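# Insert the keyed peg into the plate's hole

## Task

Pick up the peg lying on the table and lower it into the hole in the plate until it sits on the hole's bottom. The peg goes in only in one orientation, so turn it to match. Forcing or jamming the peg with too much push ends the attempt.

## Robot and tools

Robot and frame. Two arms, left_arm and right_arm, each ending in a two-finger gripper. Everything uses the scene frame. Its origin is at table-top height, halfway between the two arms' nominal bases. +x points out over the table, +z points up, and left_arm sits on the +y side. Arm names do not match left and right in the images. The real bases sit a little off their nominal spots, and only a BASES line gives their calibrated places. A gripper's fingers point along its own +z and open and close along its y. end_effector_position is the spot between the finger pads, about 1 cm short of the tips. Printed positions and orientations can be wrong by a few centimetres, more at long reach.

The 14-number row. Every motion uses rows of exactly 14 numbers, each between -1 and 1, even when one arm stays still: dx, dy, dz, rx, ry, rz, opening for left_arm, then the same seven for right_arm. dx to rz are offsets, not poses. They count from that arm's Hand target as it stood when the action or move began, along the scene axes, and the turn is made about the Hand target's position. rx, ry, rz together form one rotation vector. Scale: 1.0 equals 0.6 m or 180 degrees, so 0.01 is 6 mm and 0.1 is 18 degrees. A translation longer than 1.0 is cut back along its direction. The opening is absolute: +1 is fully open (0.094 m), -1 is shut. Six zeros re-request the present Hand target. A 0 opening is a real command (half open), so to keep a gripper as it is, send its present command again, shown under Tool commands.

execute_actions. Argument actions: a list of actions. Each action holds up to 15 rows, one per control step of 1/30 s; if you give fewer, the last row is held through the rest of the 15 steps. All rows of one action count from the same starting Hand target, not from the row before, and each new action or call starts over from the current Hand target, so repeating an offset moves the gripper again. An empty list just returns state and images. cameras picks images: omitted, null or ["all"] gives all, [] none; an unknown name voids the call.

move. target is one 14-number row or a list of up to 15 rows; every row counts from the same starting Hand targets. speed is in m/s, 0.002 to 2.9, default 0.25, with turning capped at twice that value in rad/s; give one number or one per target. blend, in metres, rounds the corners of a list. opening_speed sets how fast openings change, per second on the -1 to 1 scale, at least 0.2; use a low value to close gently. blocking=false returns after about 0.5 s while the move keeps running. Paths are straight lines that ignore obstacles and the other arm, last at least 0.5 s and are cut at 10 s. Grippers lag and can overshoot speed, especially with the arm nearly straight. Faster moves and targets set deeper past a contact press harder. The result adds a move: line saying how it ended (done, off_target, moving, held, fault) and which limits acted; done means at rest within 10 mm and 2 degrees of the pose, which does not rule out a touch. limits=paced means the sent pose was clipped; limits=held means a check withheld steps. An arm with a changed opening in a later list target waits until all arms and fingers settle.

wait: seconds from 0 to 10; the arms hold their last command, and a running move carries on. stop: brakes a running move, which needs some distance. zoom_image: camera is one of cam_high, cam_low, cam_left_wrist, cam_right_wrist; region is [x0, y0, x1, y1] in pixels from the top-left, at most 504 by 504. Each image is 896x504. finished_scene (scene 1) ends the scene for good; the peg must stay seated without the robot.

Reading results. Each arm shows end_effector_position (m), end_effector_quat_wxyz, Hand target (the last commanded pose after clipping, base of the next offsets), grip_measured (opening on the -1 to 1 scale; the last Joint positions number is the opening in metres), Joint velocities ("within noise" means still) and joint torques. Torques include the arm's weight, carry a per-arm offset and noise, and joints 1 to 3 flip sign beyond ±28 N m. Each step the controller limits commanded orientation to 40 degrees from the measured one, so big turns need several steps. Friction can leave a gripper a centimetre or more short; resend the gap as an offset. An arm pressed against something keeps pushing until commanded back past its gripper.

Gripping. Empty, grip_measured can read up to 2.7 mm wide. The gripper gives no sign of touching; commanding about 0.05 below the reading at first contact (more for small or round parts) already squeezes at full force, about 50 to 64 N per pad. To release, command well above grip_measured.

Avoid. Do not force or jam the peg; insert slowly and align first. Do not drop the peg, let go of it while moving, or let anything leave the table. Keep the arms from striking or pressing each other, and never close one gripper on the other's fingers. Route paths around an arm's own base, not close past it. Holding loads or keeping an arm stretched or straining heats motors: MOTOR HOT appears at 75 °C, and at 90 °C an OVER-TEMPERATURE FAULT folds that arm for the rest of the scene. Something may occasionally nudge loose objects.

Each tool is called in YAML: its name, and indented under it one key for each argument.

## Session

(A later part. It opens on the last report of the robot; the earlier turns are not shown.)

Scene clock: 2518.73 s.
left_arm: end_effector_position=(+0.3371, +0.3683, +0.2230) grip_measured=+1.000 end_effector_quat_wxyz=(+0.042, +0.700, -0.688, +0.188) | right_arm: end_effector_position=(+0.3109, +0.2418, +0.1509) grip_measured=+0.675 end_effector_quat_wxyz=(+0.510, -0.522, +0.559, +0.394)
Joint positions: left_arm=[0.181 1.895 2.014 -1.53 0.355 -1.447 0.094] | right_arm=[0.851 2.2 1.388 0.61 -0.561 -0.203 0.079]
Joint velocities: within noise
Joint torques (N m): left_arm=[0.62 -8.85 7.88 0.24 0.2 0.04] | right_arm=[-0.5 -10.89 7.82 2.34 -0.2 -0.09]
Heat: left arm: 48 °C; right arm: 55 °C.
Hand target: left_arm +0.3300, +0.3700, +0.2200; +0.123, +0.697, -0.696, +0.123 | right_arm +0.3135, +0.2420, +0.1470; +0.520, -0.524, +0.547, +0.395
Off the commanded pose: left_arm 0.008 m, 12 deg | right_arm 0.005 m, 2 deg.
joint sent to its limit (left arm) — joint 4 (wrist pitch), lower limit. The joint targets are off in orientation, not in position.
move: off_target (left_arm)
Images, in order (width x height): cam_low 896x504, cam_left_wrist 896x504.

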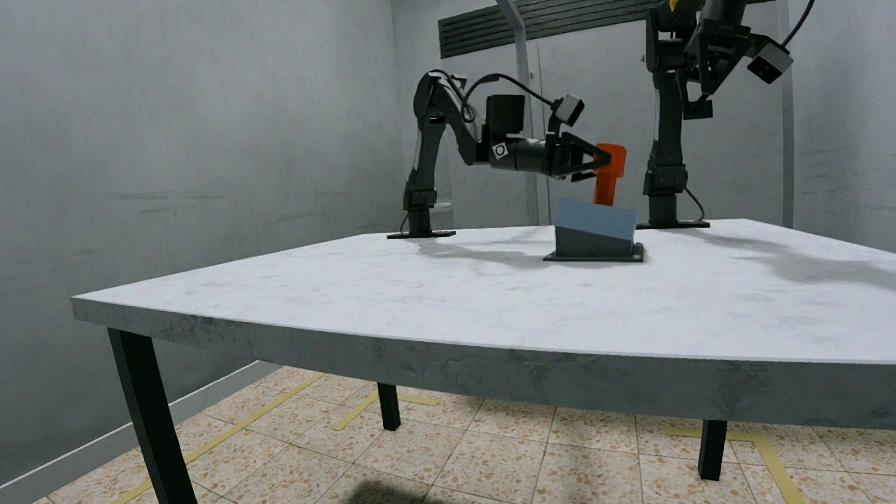

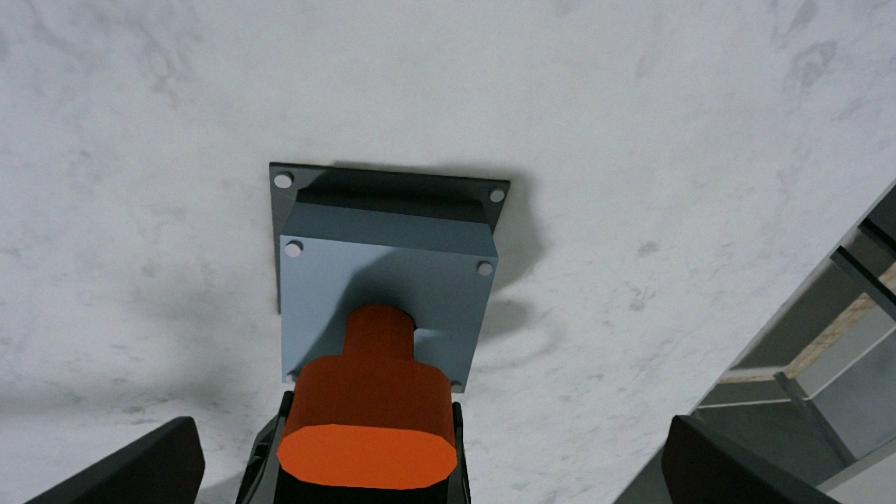

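move:
  target: [0, 0, 0, 0, 0, 0, 1, 0.0035, -0.0018, -0.0098, 0, 0, 0, 0.5]
  speed: 0.03
  cameras: ["cam_low", "cam_left_wrist"]

zoom_image:
  camera: "cam_left_wrist"
  region: [330, 270, 450, 390]

zoom_image:
  camera: "cam_low"
  region: [540, 120, 660, 240]

Scene clock: 2548.40 s.
left_arm: end_effector_position=(+0.3371, +0.3683, +0.2230) grip_measured=+1.000 end_effector_quat_wxyz=(+0.042, +0.700, -0.688, +0.188) | right_arm: end_effector_position=(+0.3124, +0.2418, +0.1508) grip_measured=+0.675 end_effector_quat_wxyz=(+0.514, -0.522, +0.554, +0.395)
Joint positions: left_arm=[0.181 1.895 2.014 -1.53 0.355 -1.447 0.094] | right_arm=[0.848 2.208 1.388 0.631 -0.566 -0.203 0.079]
Joint velocities: within noise
Joint torques (N m): left_arm=[0.64 -8.9 7.87 0.23 0.2 0.04] | right_arm=[-0.65 -10.41 7.54 2.28 -0.19 -0.09]
Heat: left arm: 48 °C; right arm: 57 °C.
Hand target: left_arm +0.3300, +0.3700, +0.2200; +0.123, +0.697, -0.696, +0.123 | right_arm +0.3156, +0.2410, +0.1413; +0.520, -0.524, +0.547, +0.395
Off the commanded pose: left_arm 0.008 m, 12 deg | right_arm 0.010 m, 1 deg.
joint sent to its limit (left arm) — joint 4 (wrist pitch), lower limit. The joint targets are off in orientation, not in position.
move: off_target (left_arm)
Images, in order (width x height): cam_low 896x504, cam_left_wrist 896x504.

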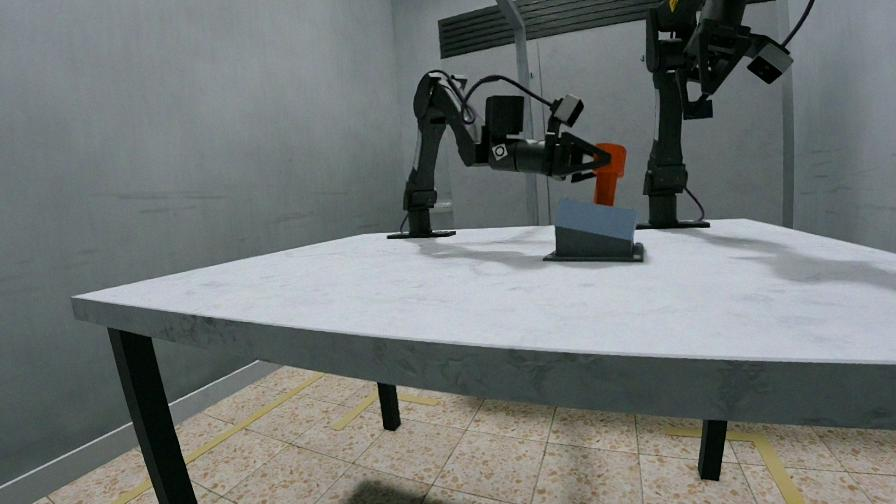

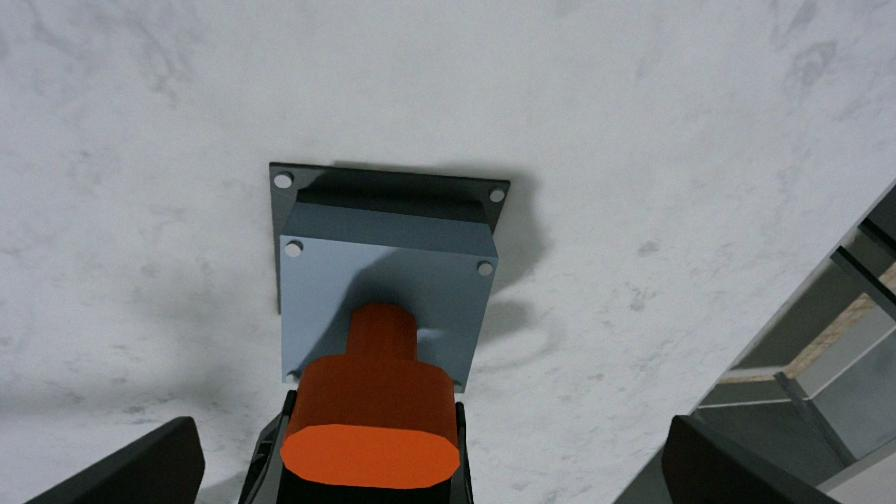

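Scaled by 4.200 from the camera's 896x504 image, which has a finer 1280x720 frame.

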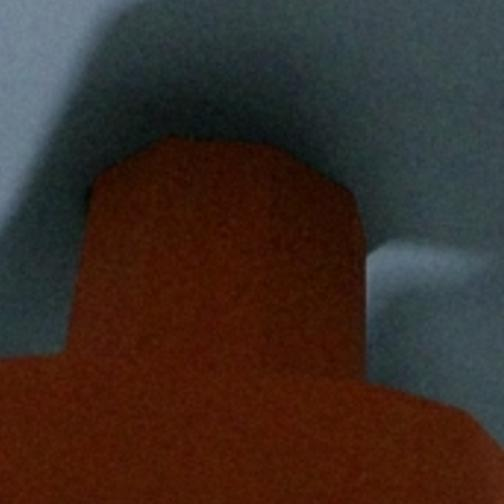

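Scaled by 4.200 from the camera's 896x504 image, which has a finer 1280x720 frame.

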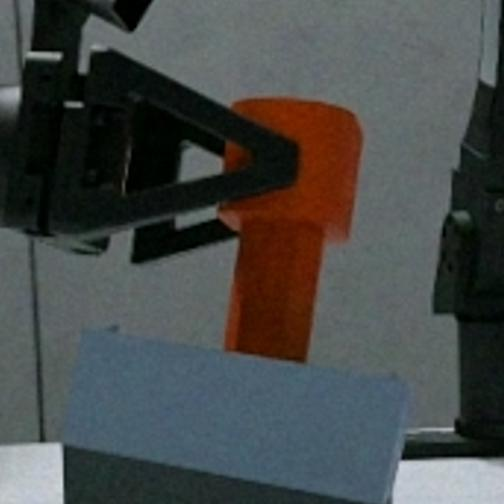

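move:
  target: [0, 0, 0, 0, 0, 0, 1, -0.004, -0.0025, 0, 0, 0, 0, 0.5]
  speed: 0.02
  cameras: ["cam_left_wrist"]

zoom_image:
  camera: "cam_left_wrist"
  region: [330, 270, 450, 390]

Scene clock: 2576.27 s.
left_arm: end_effector_position=(+0.3371, +0.3683, +0.2230) grip_measured=+1.000 end_effector_quat_wxyz=(+0.042, +0.700, -0.688, +0.188) | right_arm: end_effector_position=(+0.3115, +0.2408, +0.1508) grip_measured=+0.675 end_effector_quat_wxyz=(+0.519, -0.521, +0.551, +0.395)
Joint positions: left_arm=[0.181 1.895 2.014 -1.53 0.355 -1.447 0.094] | right_arm=[0.848 2.208 1.375 0.656 -0.566 -0.203 0.079]
Joint velocities: within noise
Joint torques (N m): left_arm=[0.62 -8.88 7.88 0.24 0.2 0.04] | right_arm=[-0.51 -11 7.38 2.09 -0.17 -0.08]
Heat: left arm: 48 °C; right arm: 58 °C.
Hand target: left_arm +0.3300, +0.3700, +0.2200; +0.123, +0.697, -0.696, +0.123 | right_arm +0.3132, +0.2395, +0.1413; +0.520, -0.524, +0.547, +0.395
Off the commanded pose: left_arm 0.008 m, 12 deg | right_arm 0.010 m, 1 deg.
joint sent to its limit (left arm) — joint 4 (wrist pitch), lower limit. The joint targets are off in orientation, not in position.
move: off_target (left_arm)
Images, in order (width x height): cam_left_wrist 896x504.

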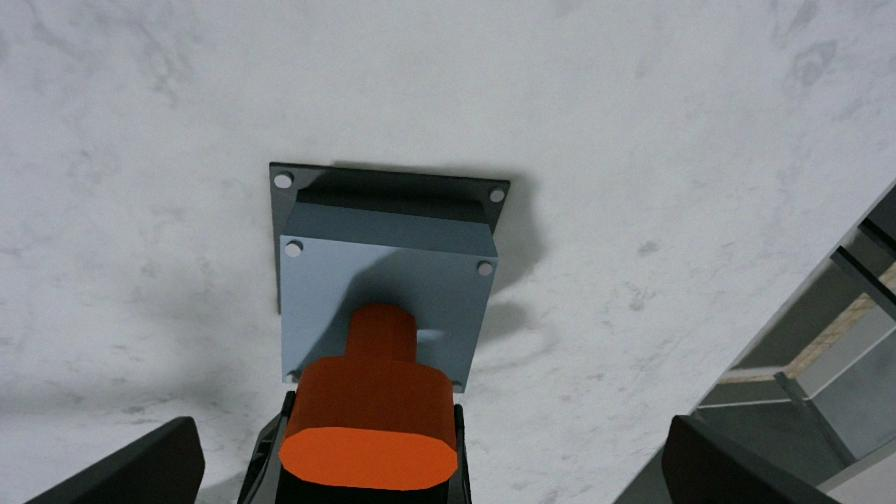

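Scaled by 4.200 from the camera's 896x504 image, which has a finer 1280x720 frame.

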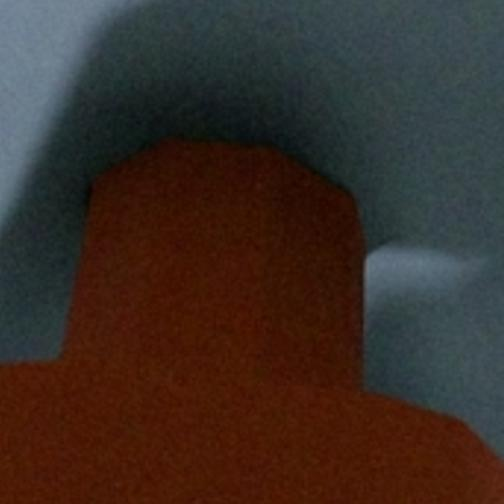

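move:
  target: [0, 0, 0, 0, 0, 0, 1, 0.0027, 0.0037, 0.0278, 0, 0, 0, 0.5]
  speed: 0.03
  cameras: ["cam_low", "cam_left_wrist"]

zoom_image:
  camera: "cam_left_wrist"
  region: [330, 270, 450, 390]

zoom_image:
  camera: "cam_low"
  region: [540, 120, 660, 240]

Scene clock: 2612.80 s.
left_arm: end_effector_position=(+0.3371, +0.3683, +0.2230) grip_measured=+1.000 end_effector_quat_wxyz=(+0.042, +0.700, -0.688, +0.188) | right_arm: end_effector_position=(+0.3116, +0.2409, +0.1503) grip_measured=+0.675 end_effector_quat_wxyz=(+0.517, -0.521, +0.552, +0.395)
Joint positions: left_arm=[0.181 1.895 2.014 -1.53 0.355 -1.447 0.094] | right_arm=[0.848 2.208 1.377 0.649 -0.566 -0.203 0.079]
Joint velocities: within noise
Joint torques (N m): left_arm=[0.66 -8.87 7.87 0.23 0.21 0.05] | right_arm=[-0.46 -13.24 10.22 1.55 -0.16 -0.07]
Heat: left arm: 48 °C; right arm: 57 °C.
Hand target: left_arm +0.3300, +0.3700, +0.2200; +0.123, +0.697, -0.696, +0.123 | right_arm +0.3148, +0.2417, +0.1580; +0.520, -0.524, +0.547, +0.395
Off the commanded pose: left_arm 0.008 m, 12 deg | right_arm 0.008 m, 1 deg.
joint sent to its limit (left arm) — joint 4 (wrist pitch), lower limit. The joint targets are off in orientation, not in position.
move: off_target (left_arm)
Images, in order (width x height): cam_low 896x504, cam_left_wrist 896x504.

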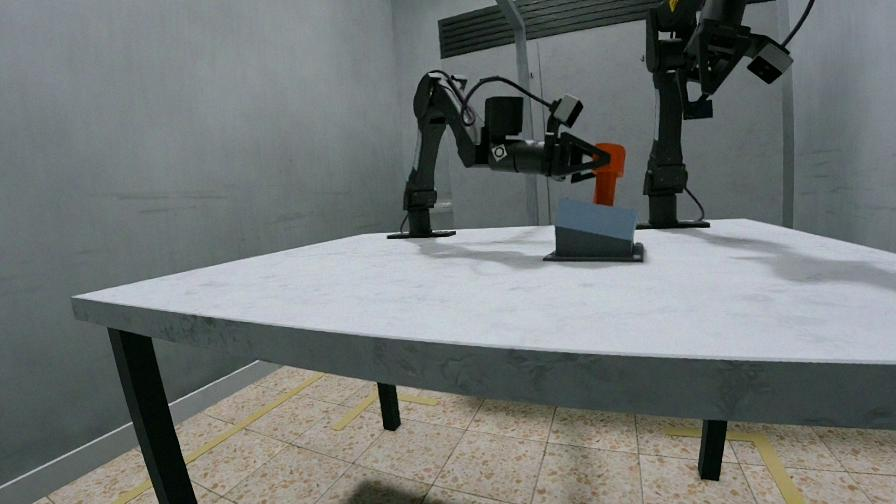

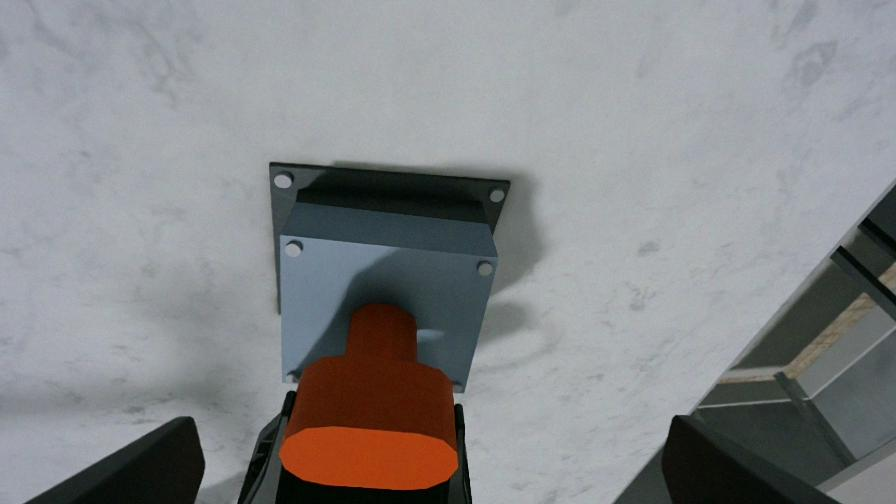

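Scaled by 4.200 from the camera's 896x504 image, which has a finer 1280x720 frame.

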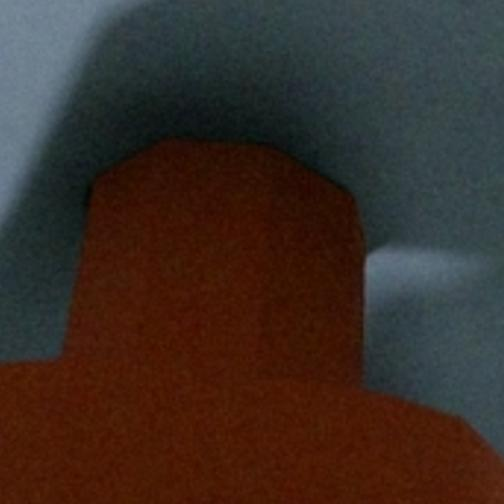

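Scaled by 4.200 from the camera's 896x504 image, which has a finer 1280x720 frame.

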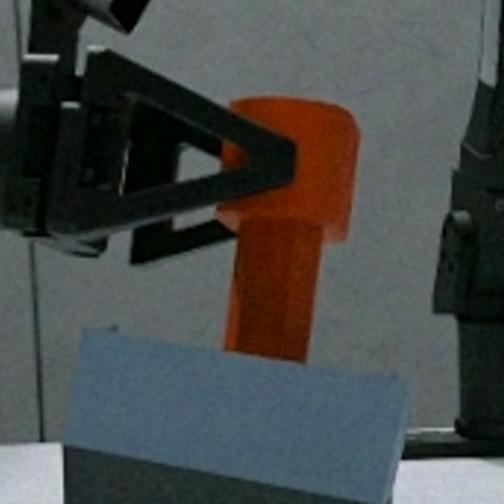

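move:
  target: [0, 0, 0, 0, 0, 0, 1, 0.0, 0.0, 0.0133, 0, 0, 0, 0.5]
  speed: 0.03
  cameras: ["cam_left_wrist"]

zoom_image:
  camera: "cam_left_wrist"
  region: [330, 270, 450, 390]

Scene clock: 2625.10 s.
left_arm: end_effector_position=(+0.3371, +0.3683, +0.2230) grip_measured=+1.000 end_effector_quat_wxyz=(+0.042, +0.700, -0.688, +0.188) | right_arm: end_effector_position=(+0.3123, +0.2417, +0.1500) grip_measured=+0.675 end_effector_quat_wxyz=(+0.513, -0.522, +0.556, +0.395)
Joint positions: left_arm=[0.181 1.895 2.014 -1.53 0.355 -1.447 0.094] | right_arm=[0.848 2.208 1.387 0.628 -0.566 -0.203 0.079]
Joint velocities: within noise
Joint torques (N m): left_arm=[0.64 -8.87 7.86 0.24 0.2 0.04] | right_arm=[-0.44 -14.75 10.21 1.49 -0.17 -0.07]
Heat: left arm: 48 °C; right arm: 60 °C.
Hand target: left_arm +0.3300, +0.3700, +0.2200; +0.123, +0.697, -0.696, +0.123 | right_arm +0.3148, +0.2417, +0.1659; +0.520, -0.524, +0.547, +0.395
Off the commanded pose: left_arm 0.008 m, 12 deg | right_arm 0.016 m, 1 deg.
joint sent to its limit (left arm) — joint 4 (wrist pitch), lower limit. The joint targets are off in orientation, not in position.
move: off_target (left_arm, right_arm)
Images, in order (width x height): cam_left_wrist 896x504.

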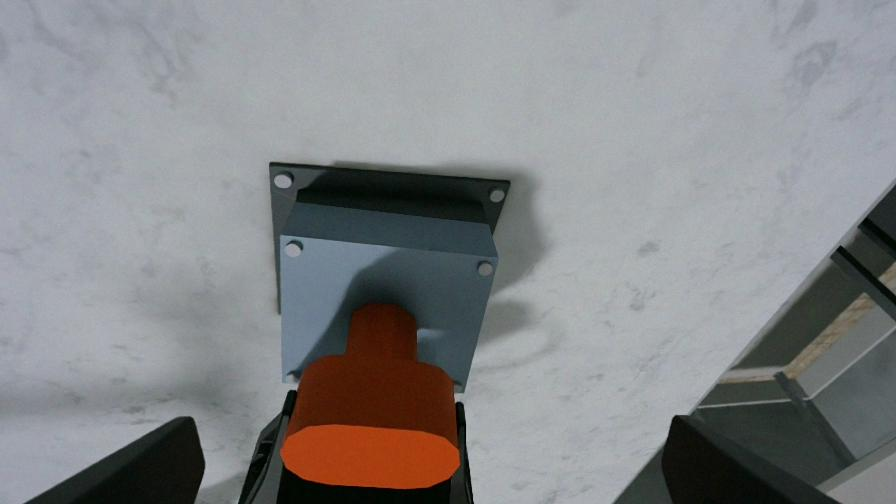

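Scaled by 4.200 from the camera's 896x504 image, which has a finer 1280x720 frame.

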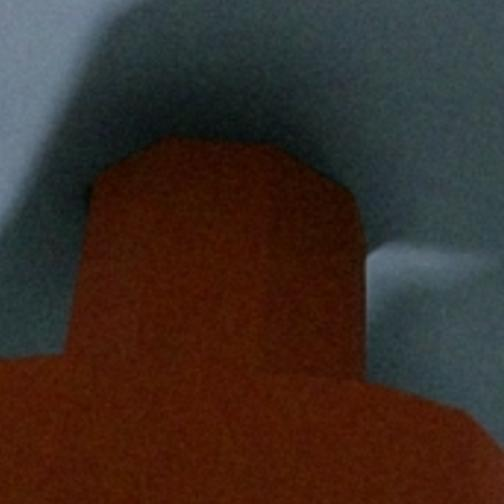

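move:
  target: [0, 0, 0, 0, 0, 0, 1, -0.001, 0.0, 0.0133, 0, 0, 0, 0.5]
  speed: 0.03
  cameras: ["cam_left_wrist"]

zoom_image:
  camera: "cam_left_wrist"
  region: [330, 270, 450, 390]

Scene clock: 2632.00 s.
left_arm: end_effector_position=(+0.3371, +0.3683, +0.2230) grip_measured=+1.000 end_effector_quat_wxyz=(+0.042, +0.700, -0.688, +0.188) | right_arm: end_effector_position=(+0.3128, +0.2423, +0.1499) grip_measured=+0.675 end_effector_quat_wxyz=(+0.509, -0.523, +0.559, +0.394)
Joint positions: left_arm=[0.181 1.895 2.014 -1.53 0.355 -1.447 0.094] | right_arm=[0.848 2.208 1.397 0.608 -0.566 -0.203 0.079]
Joint velocities: within noise
Joint torques (N m): left_arm=[0.65 -8.88 7.86 0.24 0.21 0.04] | right_arm=[-0.35 -16.31 10.13 1.46 -0.16 -0.07]
Heat: left arm: 48 °C; right arm: 63 °C.
Hand target: left_arm +0.3300, +0.3700, +0.2200; +0.123, +0.697, -0.696, +0.123 | right_arm +0.3142, +0.2417, +0.1740; +0.520, -0.524, +0.547, +0.395
Off the commanded pose: left_arm 0.008 m, 12 deg | right_arm 0.024 m, 2 deg.
joint sent to its limit (left arm) — joint 4 (wrist pitch), lower limit. The joint targets are off in orientation, not in position.
move: off_target (left_arm, right_arm)
Images, in order (width x height): cam_left_wrist 896x504.

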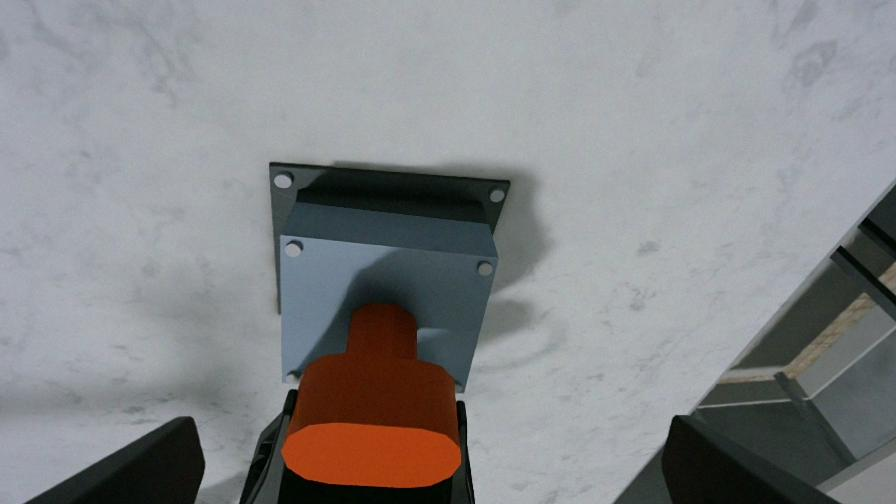

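Scaled by 4.200 from the camera's 896x504 image, which has a finer 1280x720 frame.

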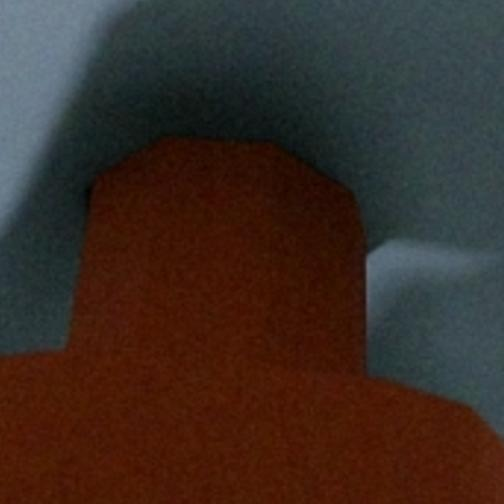

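move:
  target: [0, 0, 0, 0, 0, 0, 1, 0.0, 0.0, 0.01, 0, 0, 0, 0.5]
  speed: 0.03
  cameras: ["cam_left_wrist", "cam_low"]

zoom_image:
  camera: "cam_left_wrist"
  region: [330, 270, 450, 390]

zoom_image:
  camera: "cam_low"
  region: [540, 120, 660, 240]

Scene clock: 2646.67 s.
left_arm: end_effector_position=(+0.3371, +0.3683, +0.2230) grip_measured=+1.000 end_effector_quat_wxyz=(+0.042, +0.700, -0.688, +0.188) | right_arm: end_effector_position=(+0.3132, +0.2429, +0.1498) grip_measured=+0.675 end_effector_quat_wxyz=(+0.506, -0.523, +0.561, +0.394)
Joint positions: left_arm=[0.181 1.895 2.014 -1.53 0.355 -1.447 0.094] | right_arm=[0.848 2.208 1.405 0.591 -0.566 -0.203 0.079]
Joint velocities: within noise
Joint torques (N m): left_arm=[0.64 -8.88 7.87 0.24 0.2 0.03] | right_arm=[-0.35 -17.33 10.17 1.44 -0.15 -0.07]
Heat: left arm: 48 °C; right arm: 70 °C.
Hand target: left_arm +0.3300, +0.3700, +0.2200; +0.123, +0.697, -0.696, +0.123 | right_arm +0.3142, +0.2417, +0.1800; +0.520, -0.524, +0.547, +0.395
Off the commanded pose: left_arm 0.008 m, 12 deg | right_arm 0.030 m, 2 deg.
joint sent to its limit (left arm) — joint 4 (wrist pitch), lower limit. The joint targets are off in orientation, not in position.
move: off_target (left_arm, right_arm)
Images, in order (width x height): cam_low 896x504, cam_left_wrist 896x504.

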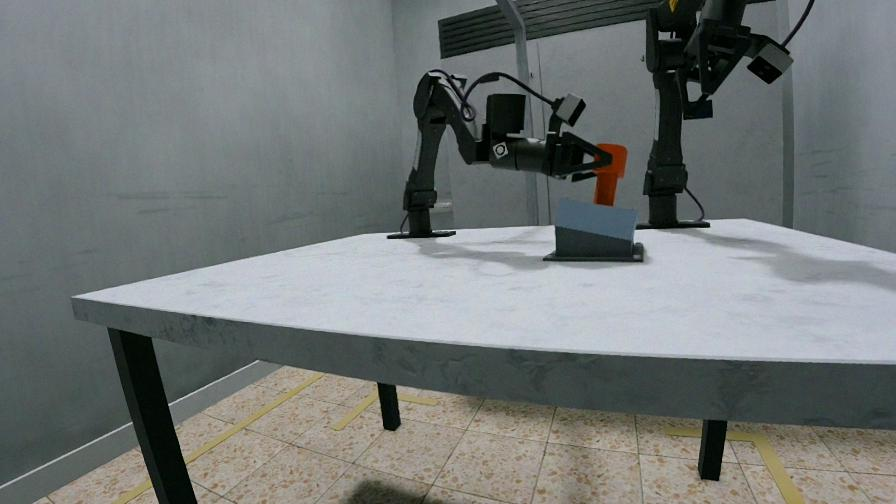

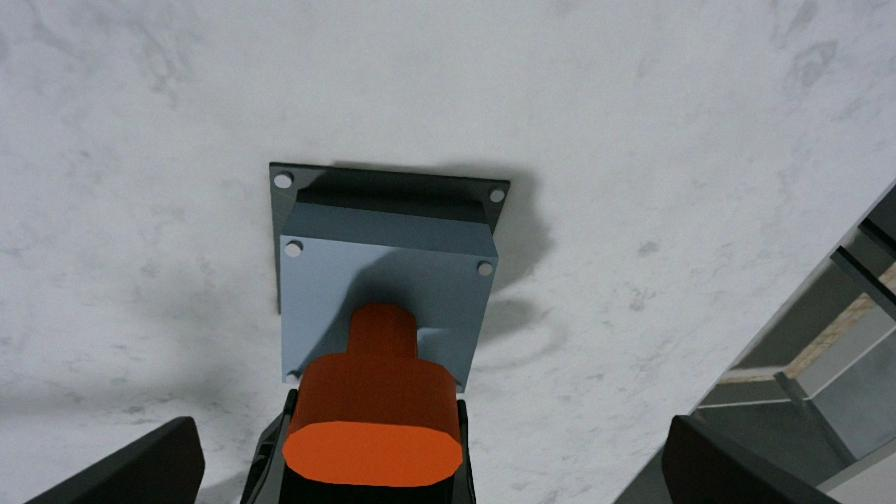

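Scaled by 4.200 from the camera's 896x504 image, which has a finer 1280x720 frame.

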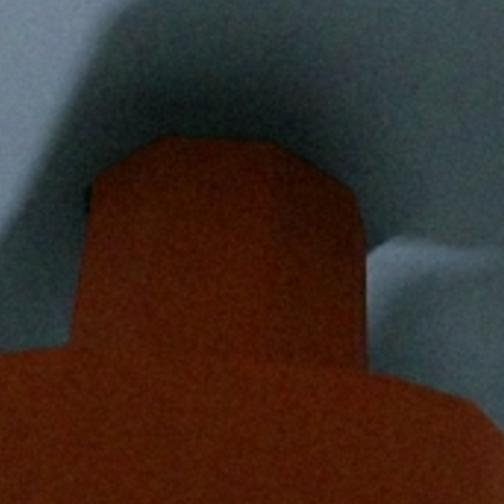

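Scaled by 4.200 from the camera's 896x504 image, which has a finer 1280x720 frame.

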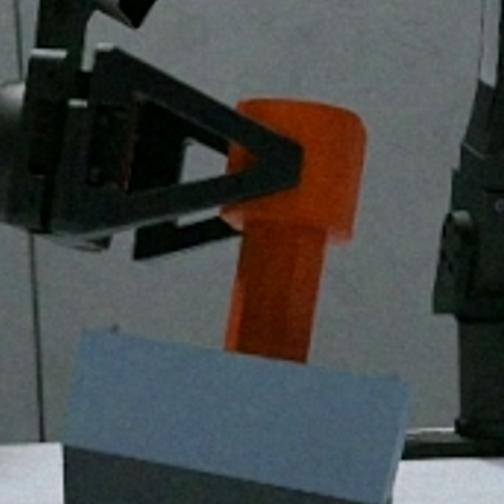

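move:
  target:
    - [0, 0, 0, 0, 0, 0, 1, 0.0, 0.0, 0.0833, 0, 0, 0, 0.5]
    - [0, 0, 0, 0, 0, 0, 1, -0.19, -0.4028, 0.15, 0, 0, 0, 0.5]
  speed: [0.08, 0.25]
  blend: [0.02, 0]

Scene clock: 2665.80 s.
left_arm: end_effector_position=(+0.3371, +0.3683, +0.2230) grip_measured=+1.000 end_effector_quat_wxyz=(+0.042, +0.700, -0.688, +0.188) | right_arm: end_effector_position=(+0.2050, +0.0021, +0.2611) grip_measured=+0.675 end_effector_quat_wxyz=(+0.508, -0.516, +0.565, +0.395)
Joint positions: left_arm=[0.181 1.895 2.014 -1.53 0.355 -1.447 0.094] | right_arm=[0.48 1.122 0.702 0.136 -0.913 -0.306 0.079]
Joint velocities: within noise
Joint torques (N m): left_arm=[0.64 -8.9 7.87 0.23 0.2 0.04] | right_arm=[-0.47 -5.6 8.66 1.71 -0.39 -0.12]
Heat: left arm: 48 °C; right arm: 75 °C. Fold the right arm in close to its base, or ease its load, before you think long.
Hand target: left_arm +0.3300, +0.3700, +0.2200; +0.123, +0.697, -0.696, +0.123 | right_arm +0.2003, +0.0001, +0.2700; +0.520, -0.524, +0.547, +0.395
Off the commanded pose: left_arm 0.008 m, 12 deg | right_arm 0.010 m, 3 deg.
MOTOR HOT: joint 2 (shoulder) of the right arm reports 75 °C; the controller's stop level is 90 °C. To cool a motor, set the load down, stop pushing, or move to a pose that needs little force.
joint sent to its limit (left arm) — joint 4 (wrist pitch), lower limit. The joint targets are off in orientation, not in position.
move: off_target (left_arm, right_arm)

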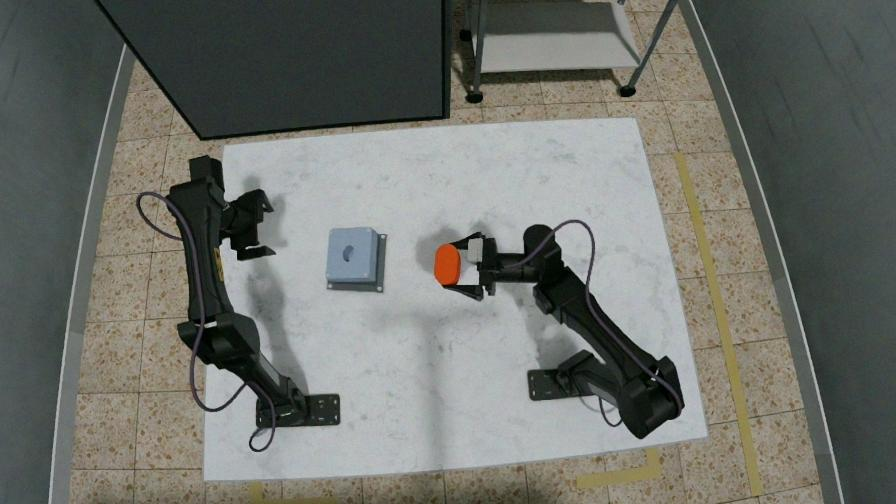

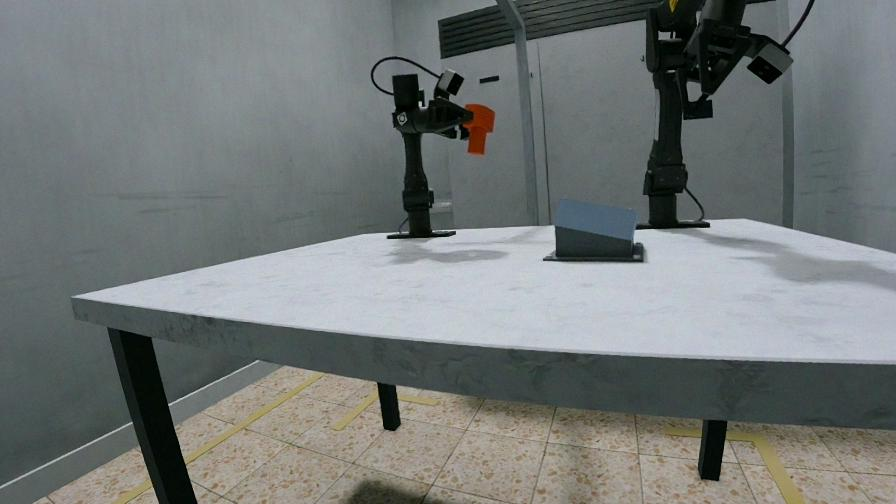

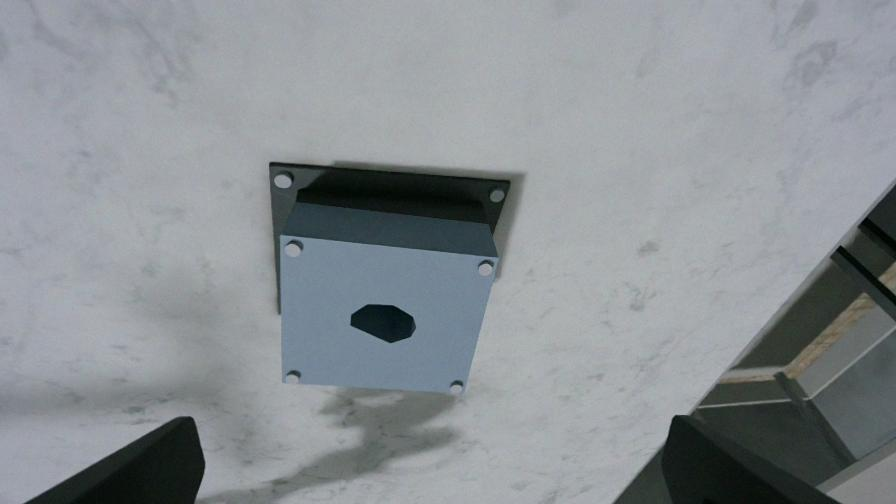

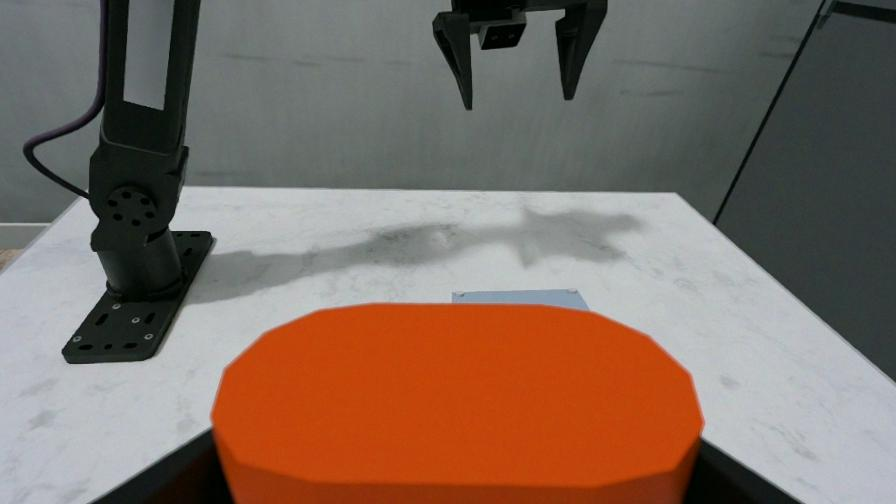

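move:
  target:
    - [0, 0, 0, 0, 0, 0, 1, 0.1878, 0.4132, -0.0917, 0, 0, 0, 0.5]
    - [0, 0, 0, 0, 0, 0, 1, 0.1878, 0.4132, -0.1533, 0, 0, 0, 0.5]
    - [0, 0, 0, 0, 0, 0, 1, 0.1895, 0.4057, -0.1925, 0, 0, 0, 0.5]
  speed: [0.3, 0.1, 0.05]
  cameras: ["cam_low", "cam_left_wrist"]

zoom_image:
  camera: "cam_left_wrist"
  region: [330, 270, 450, 390]

zoom_image:
  camera: "cam_low"
  region: [540, 120, 660, 240]

Scene clock: 2739.53 s.
left_arm: end_effector_position=(+0.3371, +0.3683, +0.2230) grip_measured=+1.000 end_effector_quat_wxyz=(+0.042, +0.700, -0.688, +0.188) | right_arm: end_effector_position=(+0.3089, +0.2431, +0.1577) grip_measured=+0.675 end_effector_quat_wxyz=(+0.509, -0.528, +0.554, +0.393)
Joint positions: left_arm=[0.181 1.895 2.014 -1.53 0.355 -1.447 0.094] | right_arm=[0.853 2.187 1.4 0.581 -0.567 -0.216 0.079]
Joint velocities: within noise
Joint torques (N m): left_arm=[0.64 -8.9 7.88 0.24 0.19 0.04] | right_arm=[-0.55 -10.73 8.2 2.34 -0.11 0.05]
Heat: left arm: 48 °C; right arm: 50 °C.
Hand target: left_arm +0.3300, +0.3700, +0.2200; +0.123, +0.697, -0.696, +0.123 | right_arm +0.3139, +0.2435, +0.1545; +0.520, -0.524, +0.547, +0.395
Off the commanded pose: left_arm 0.008 m, 12 deg | right_arm 0.006 m, 2 deg.
MOTOR HOT: cleared for the motors of the right arm.
joint sent to its limit (left arm) — joint 4 (wrist pitch), lower limit. The joint targets are off in orientation, not in position.
move: off_target (left_arm)
Images, in order (width x height): cam_low 896x504, cam_left_wrist 896x504.

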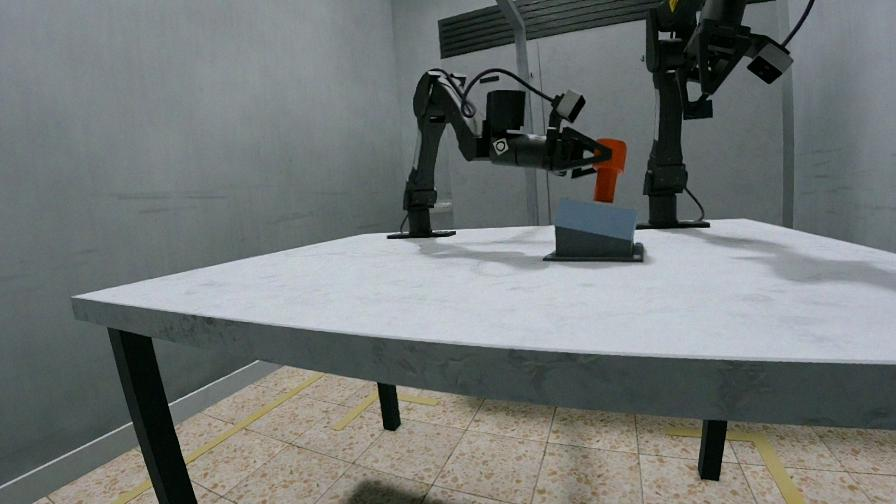

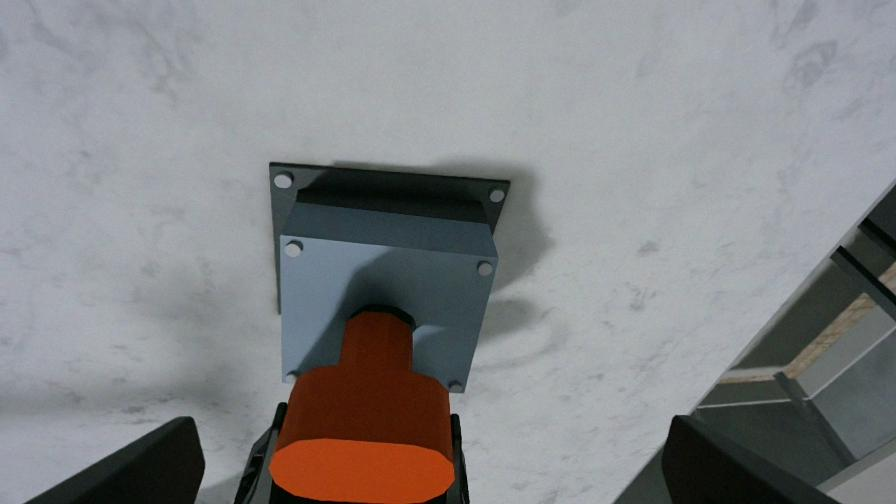

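Scaled by 4.200 from the camera's 896x504 image, which has a finer 1280x720 frame.

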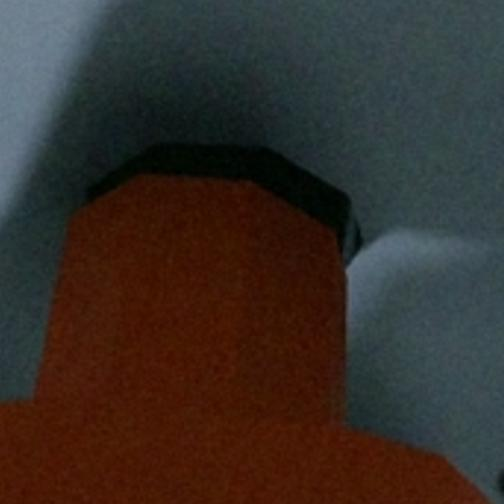

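Scaled by 4.200 from the camera's 896x504 image, which has a finer 1280x720 frame.

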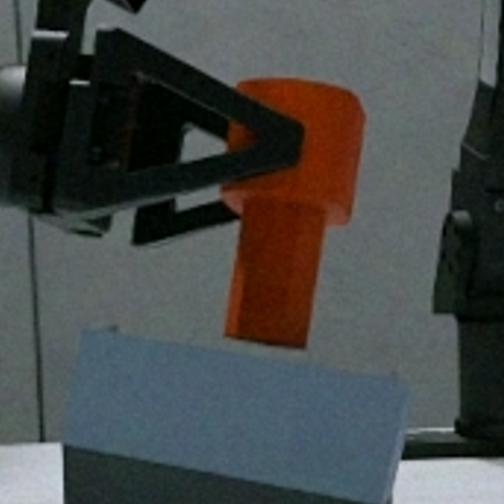

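move:
  target:
    - [0, 0, 0, 0, 0, 0, 1, 0.004, -0.0017, -0.0075, -0.0025, 0.0069, -0.0015, 0.5]
    - [0, 0, 0, 0, 0, 0, 1, 0.0048, -0.0042, -0.0197, -0.0025, 0.0069, -0.0015, 0.5]
  speed: [0.02, 0.02]
  cameras: ["cam_low", "cam_left_wrist"]

zoom_image:
  camera: "cam_left_wrist"
  region: [330, 270, 450, 390]

zoom_image:
  camera: "cam_low"
  region: [540, 120, 660, 240]

Scene clock: 2767.73 s.
left_arm: end_effector_position=(+0.3371, +0.3683, +0.2230) grip_measured=+1.000 end_effector_quat_wxyz=(+0.042, +0.700, -0.688, +0.188) | right_arm: end_effector_position=(+0.3126, +0.2414, +0.1508) grip_measured=+0.675 end_effector_quat_wxyz=(+0.508, -0.523, +0.559, +0.394)
Joint positions: left_arm=[0.181 1.895 2.014 -1.53 0.355 -1.447 0.094] | right_arm=[0.847 2.203 1.396 0.6 -0.567 -0.205 0.079]
Joint velocities: within noise
Joint torques (N m): left_arm=[0.62 -8.9 7.87 0.24 0.21 0.04] | right_arm=[-0.64 -10.45 7.77 2.31 -0.16 0.06]
Heat: left arm: 48 °C; right arm: 53 °C.
Hand target: left_arm +0.3300, +0.3700, +0.2200; +0.123, +0.697, -0.696, +0.123 | right_arm +0.3169, +0.2410, +0.1427; +0.513, -0.520, +0.556, +0.397
Off the commanded pose: left_arm 0.008 m, 12 deg | right_arm 0.009 m, 1 deg.
joint sent to its limit (left arm) — joint 4 (wrist pitch), lower limit. The joint targets are off in orientation, not in position.
move: off_target (left_arm)
Images, in order (width x height): cam_low 896x504, cam_left_wrist 896x504.

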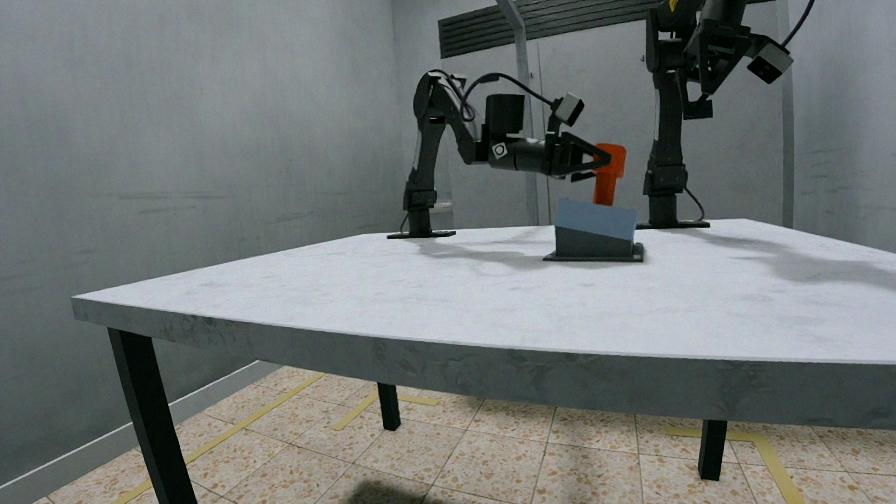

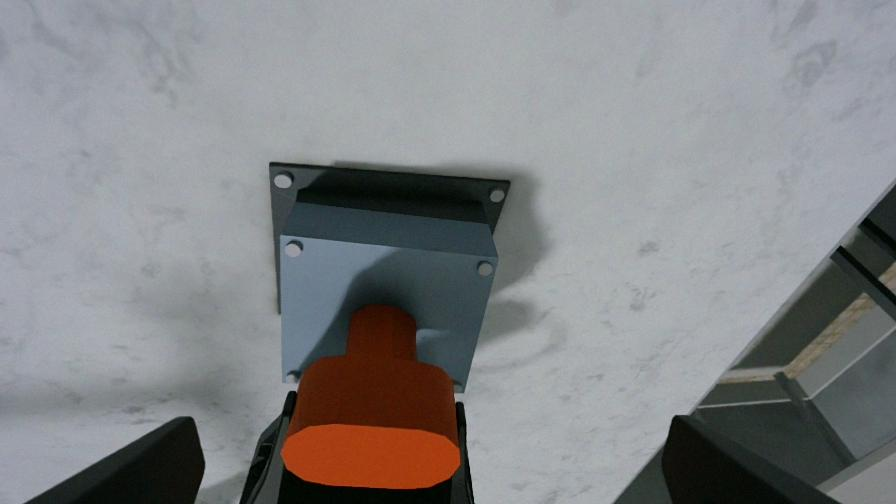

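Scaled by 4.200 from the camera's 896x504 image, which has a finer 1280x720 frame.

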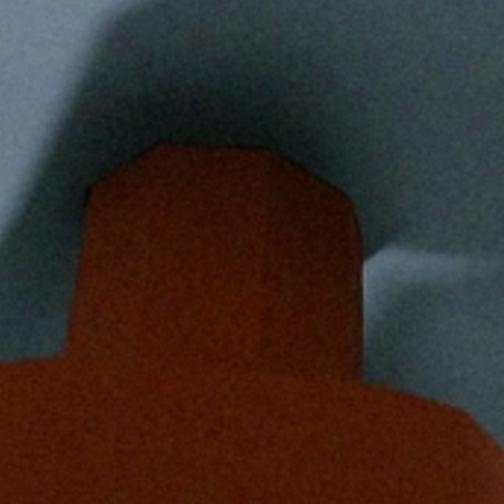

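Scaled by 4.200 from the camera's 896x504 image, which has a finer 1280x720 frame.

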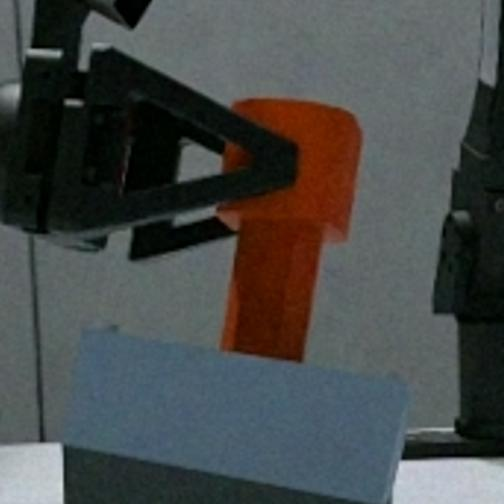

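zoom_image:
  camera: "cam_left_wrist"
  region: [340, 290, 430, 350]

Scaled by 5.600 from the camera's 896x504 image, which has a finer 1280x720 frame.

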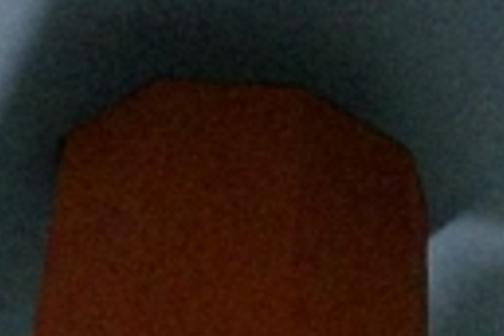

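zoom_image:
  camera: "cam_low"
  region: [550, 190, 600, 240]

zoom_image:
  camera: "cam_low"
  region: [600, 195, 650, 245]

zoom_image:
  camera: "cam_low"
  region: [585, 160, 635, 210]

Scaled by 10.080 from the camera's 896x504 image, which has a finer 1280x720 frame.

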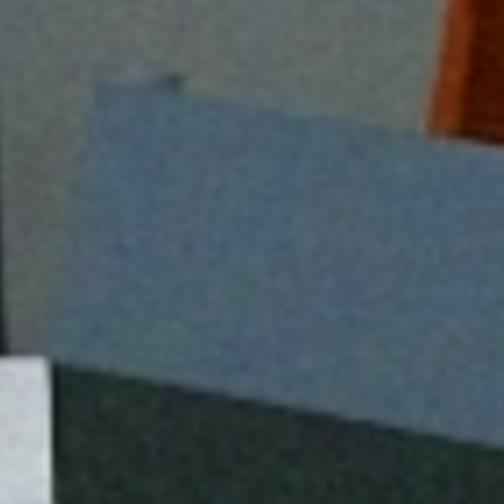

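Scaled by 10.080 from the camera's 896x504 image, which has a finer 1280x720 frame.

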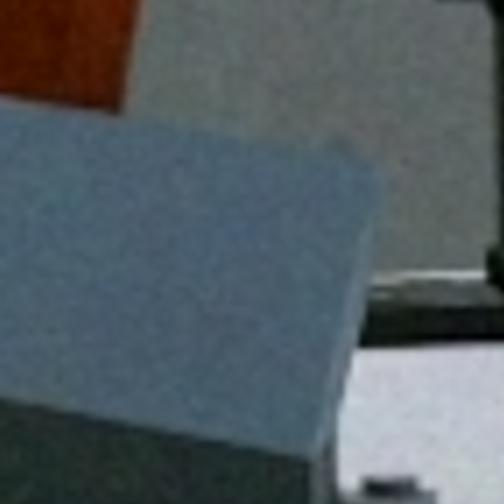

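Scaled by 10.080 from the camera's 896x504 image, which has a finer 1280x720 frame.

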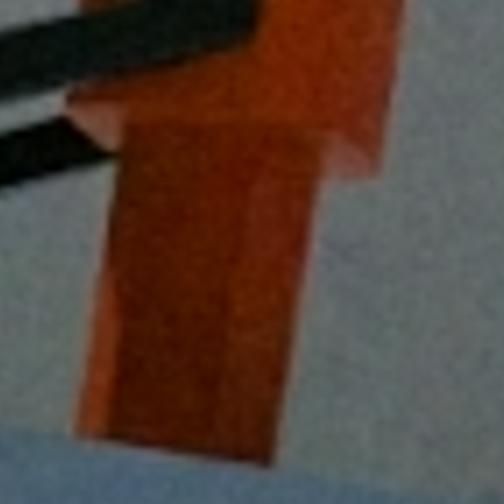

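zoom_image:
  camera: "cam_left_wrist"
  region: [270, 190, 330, 250]

zoom_image:
  camera: "cam_left_wrist"
  region: [460, 200, 520, 260]

zoom_image:
  camera: "cam_left_wrist"
  region: [335, 300, 425, 370]

Scaled by 8.400 from the camera's 896x504 image, which has a finer 1280x720 frame.

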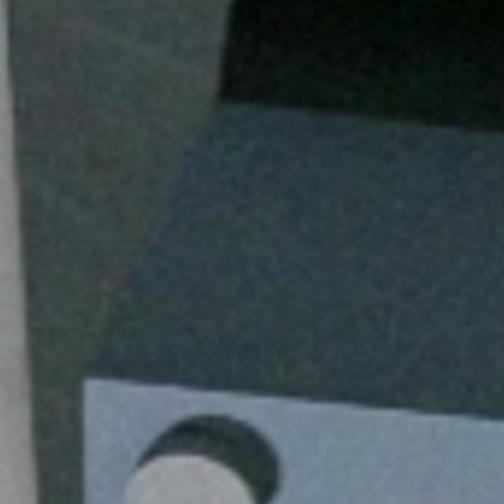

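Scaled by 8.400 from the camera's 896x504 image, which has a finer 1280x720 frame.

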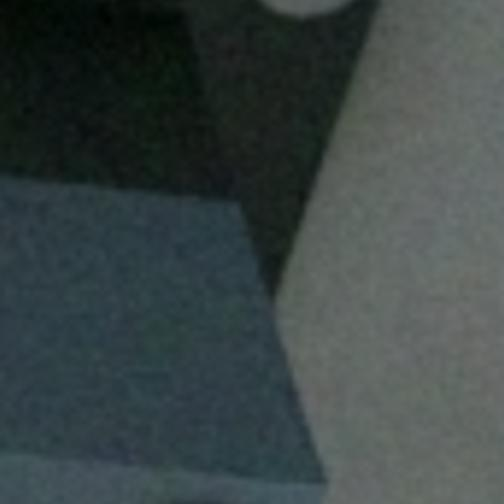

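Scaled by 5.600 from the camera's 896x504 image, which has a finer 1280x720 frame.

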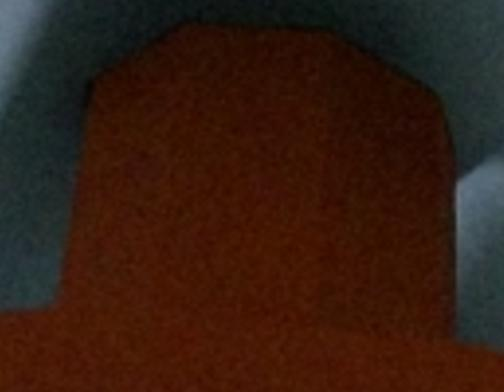

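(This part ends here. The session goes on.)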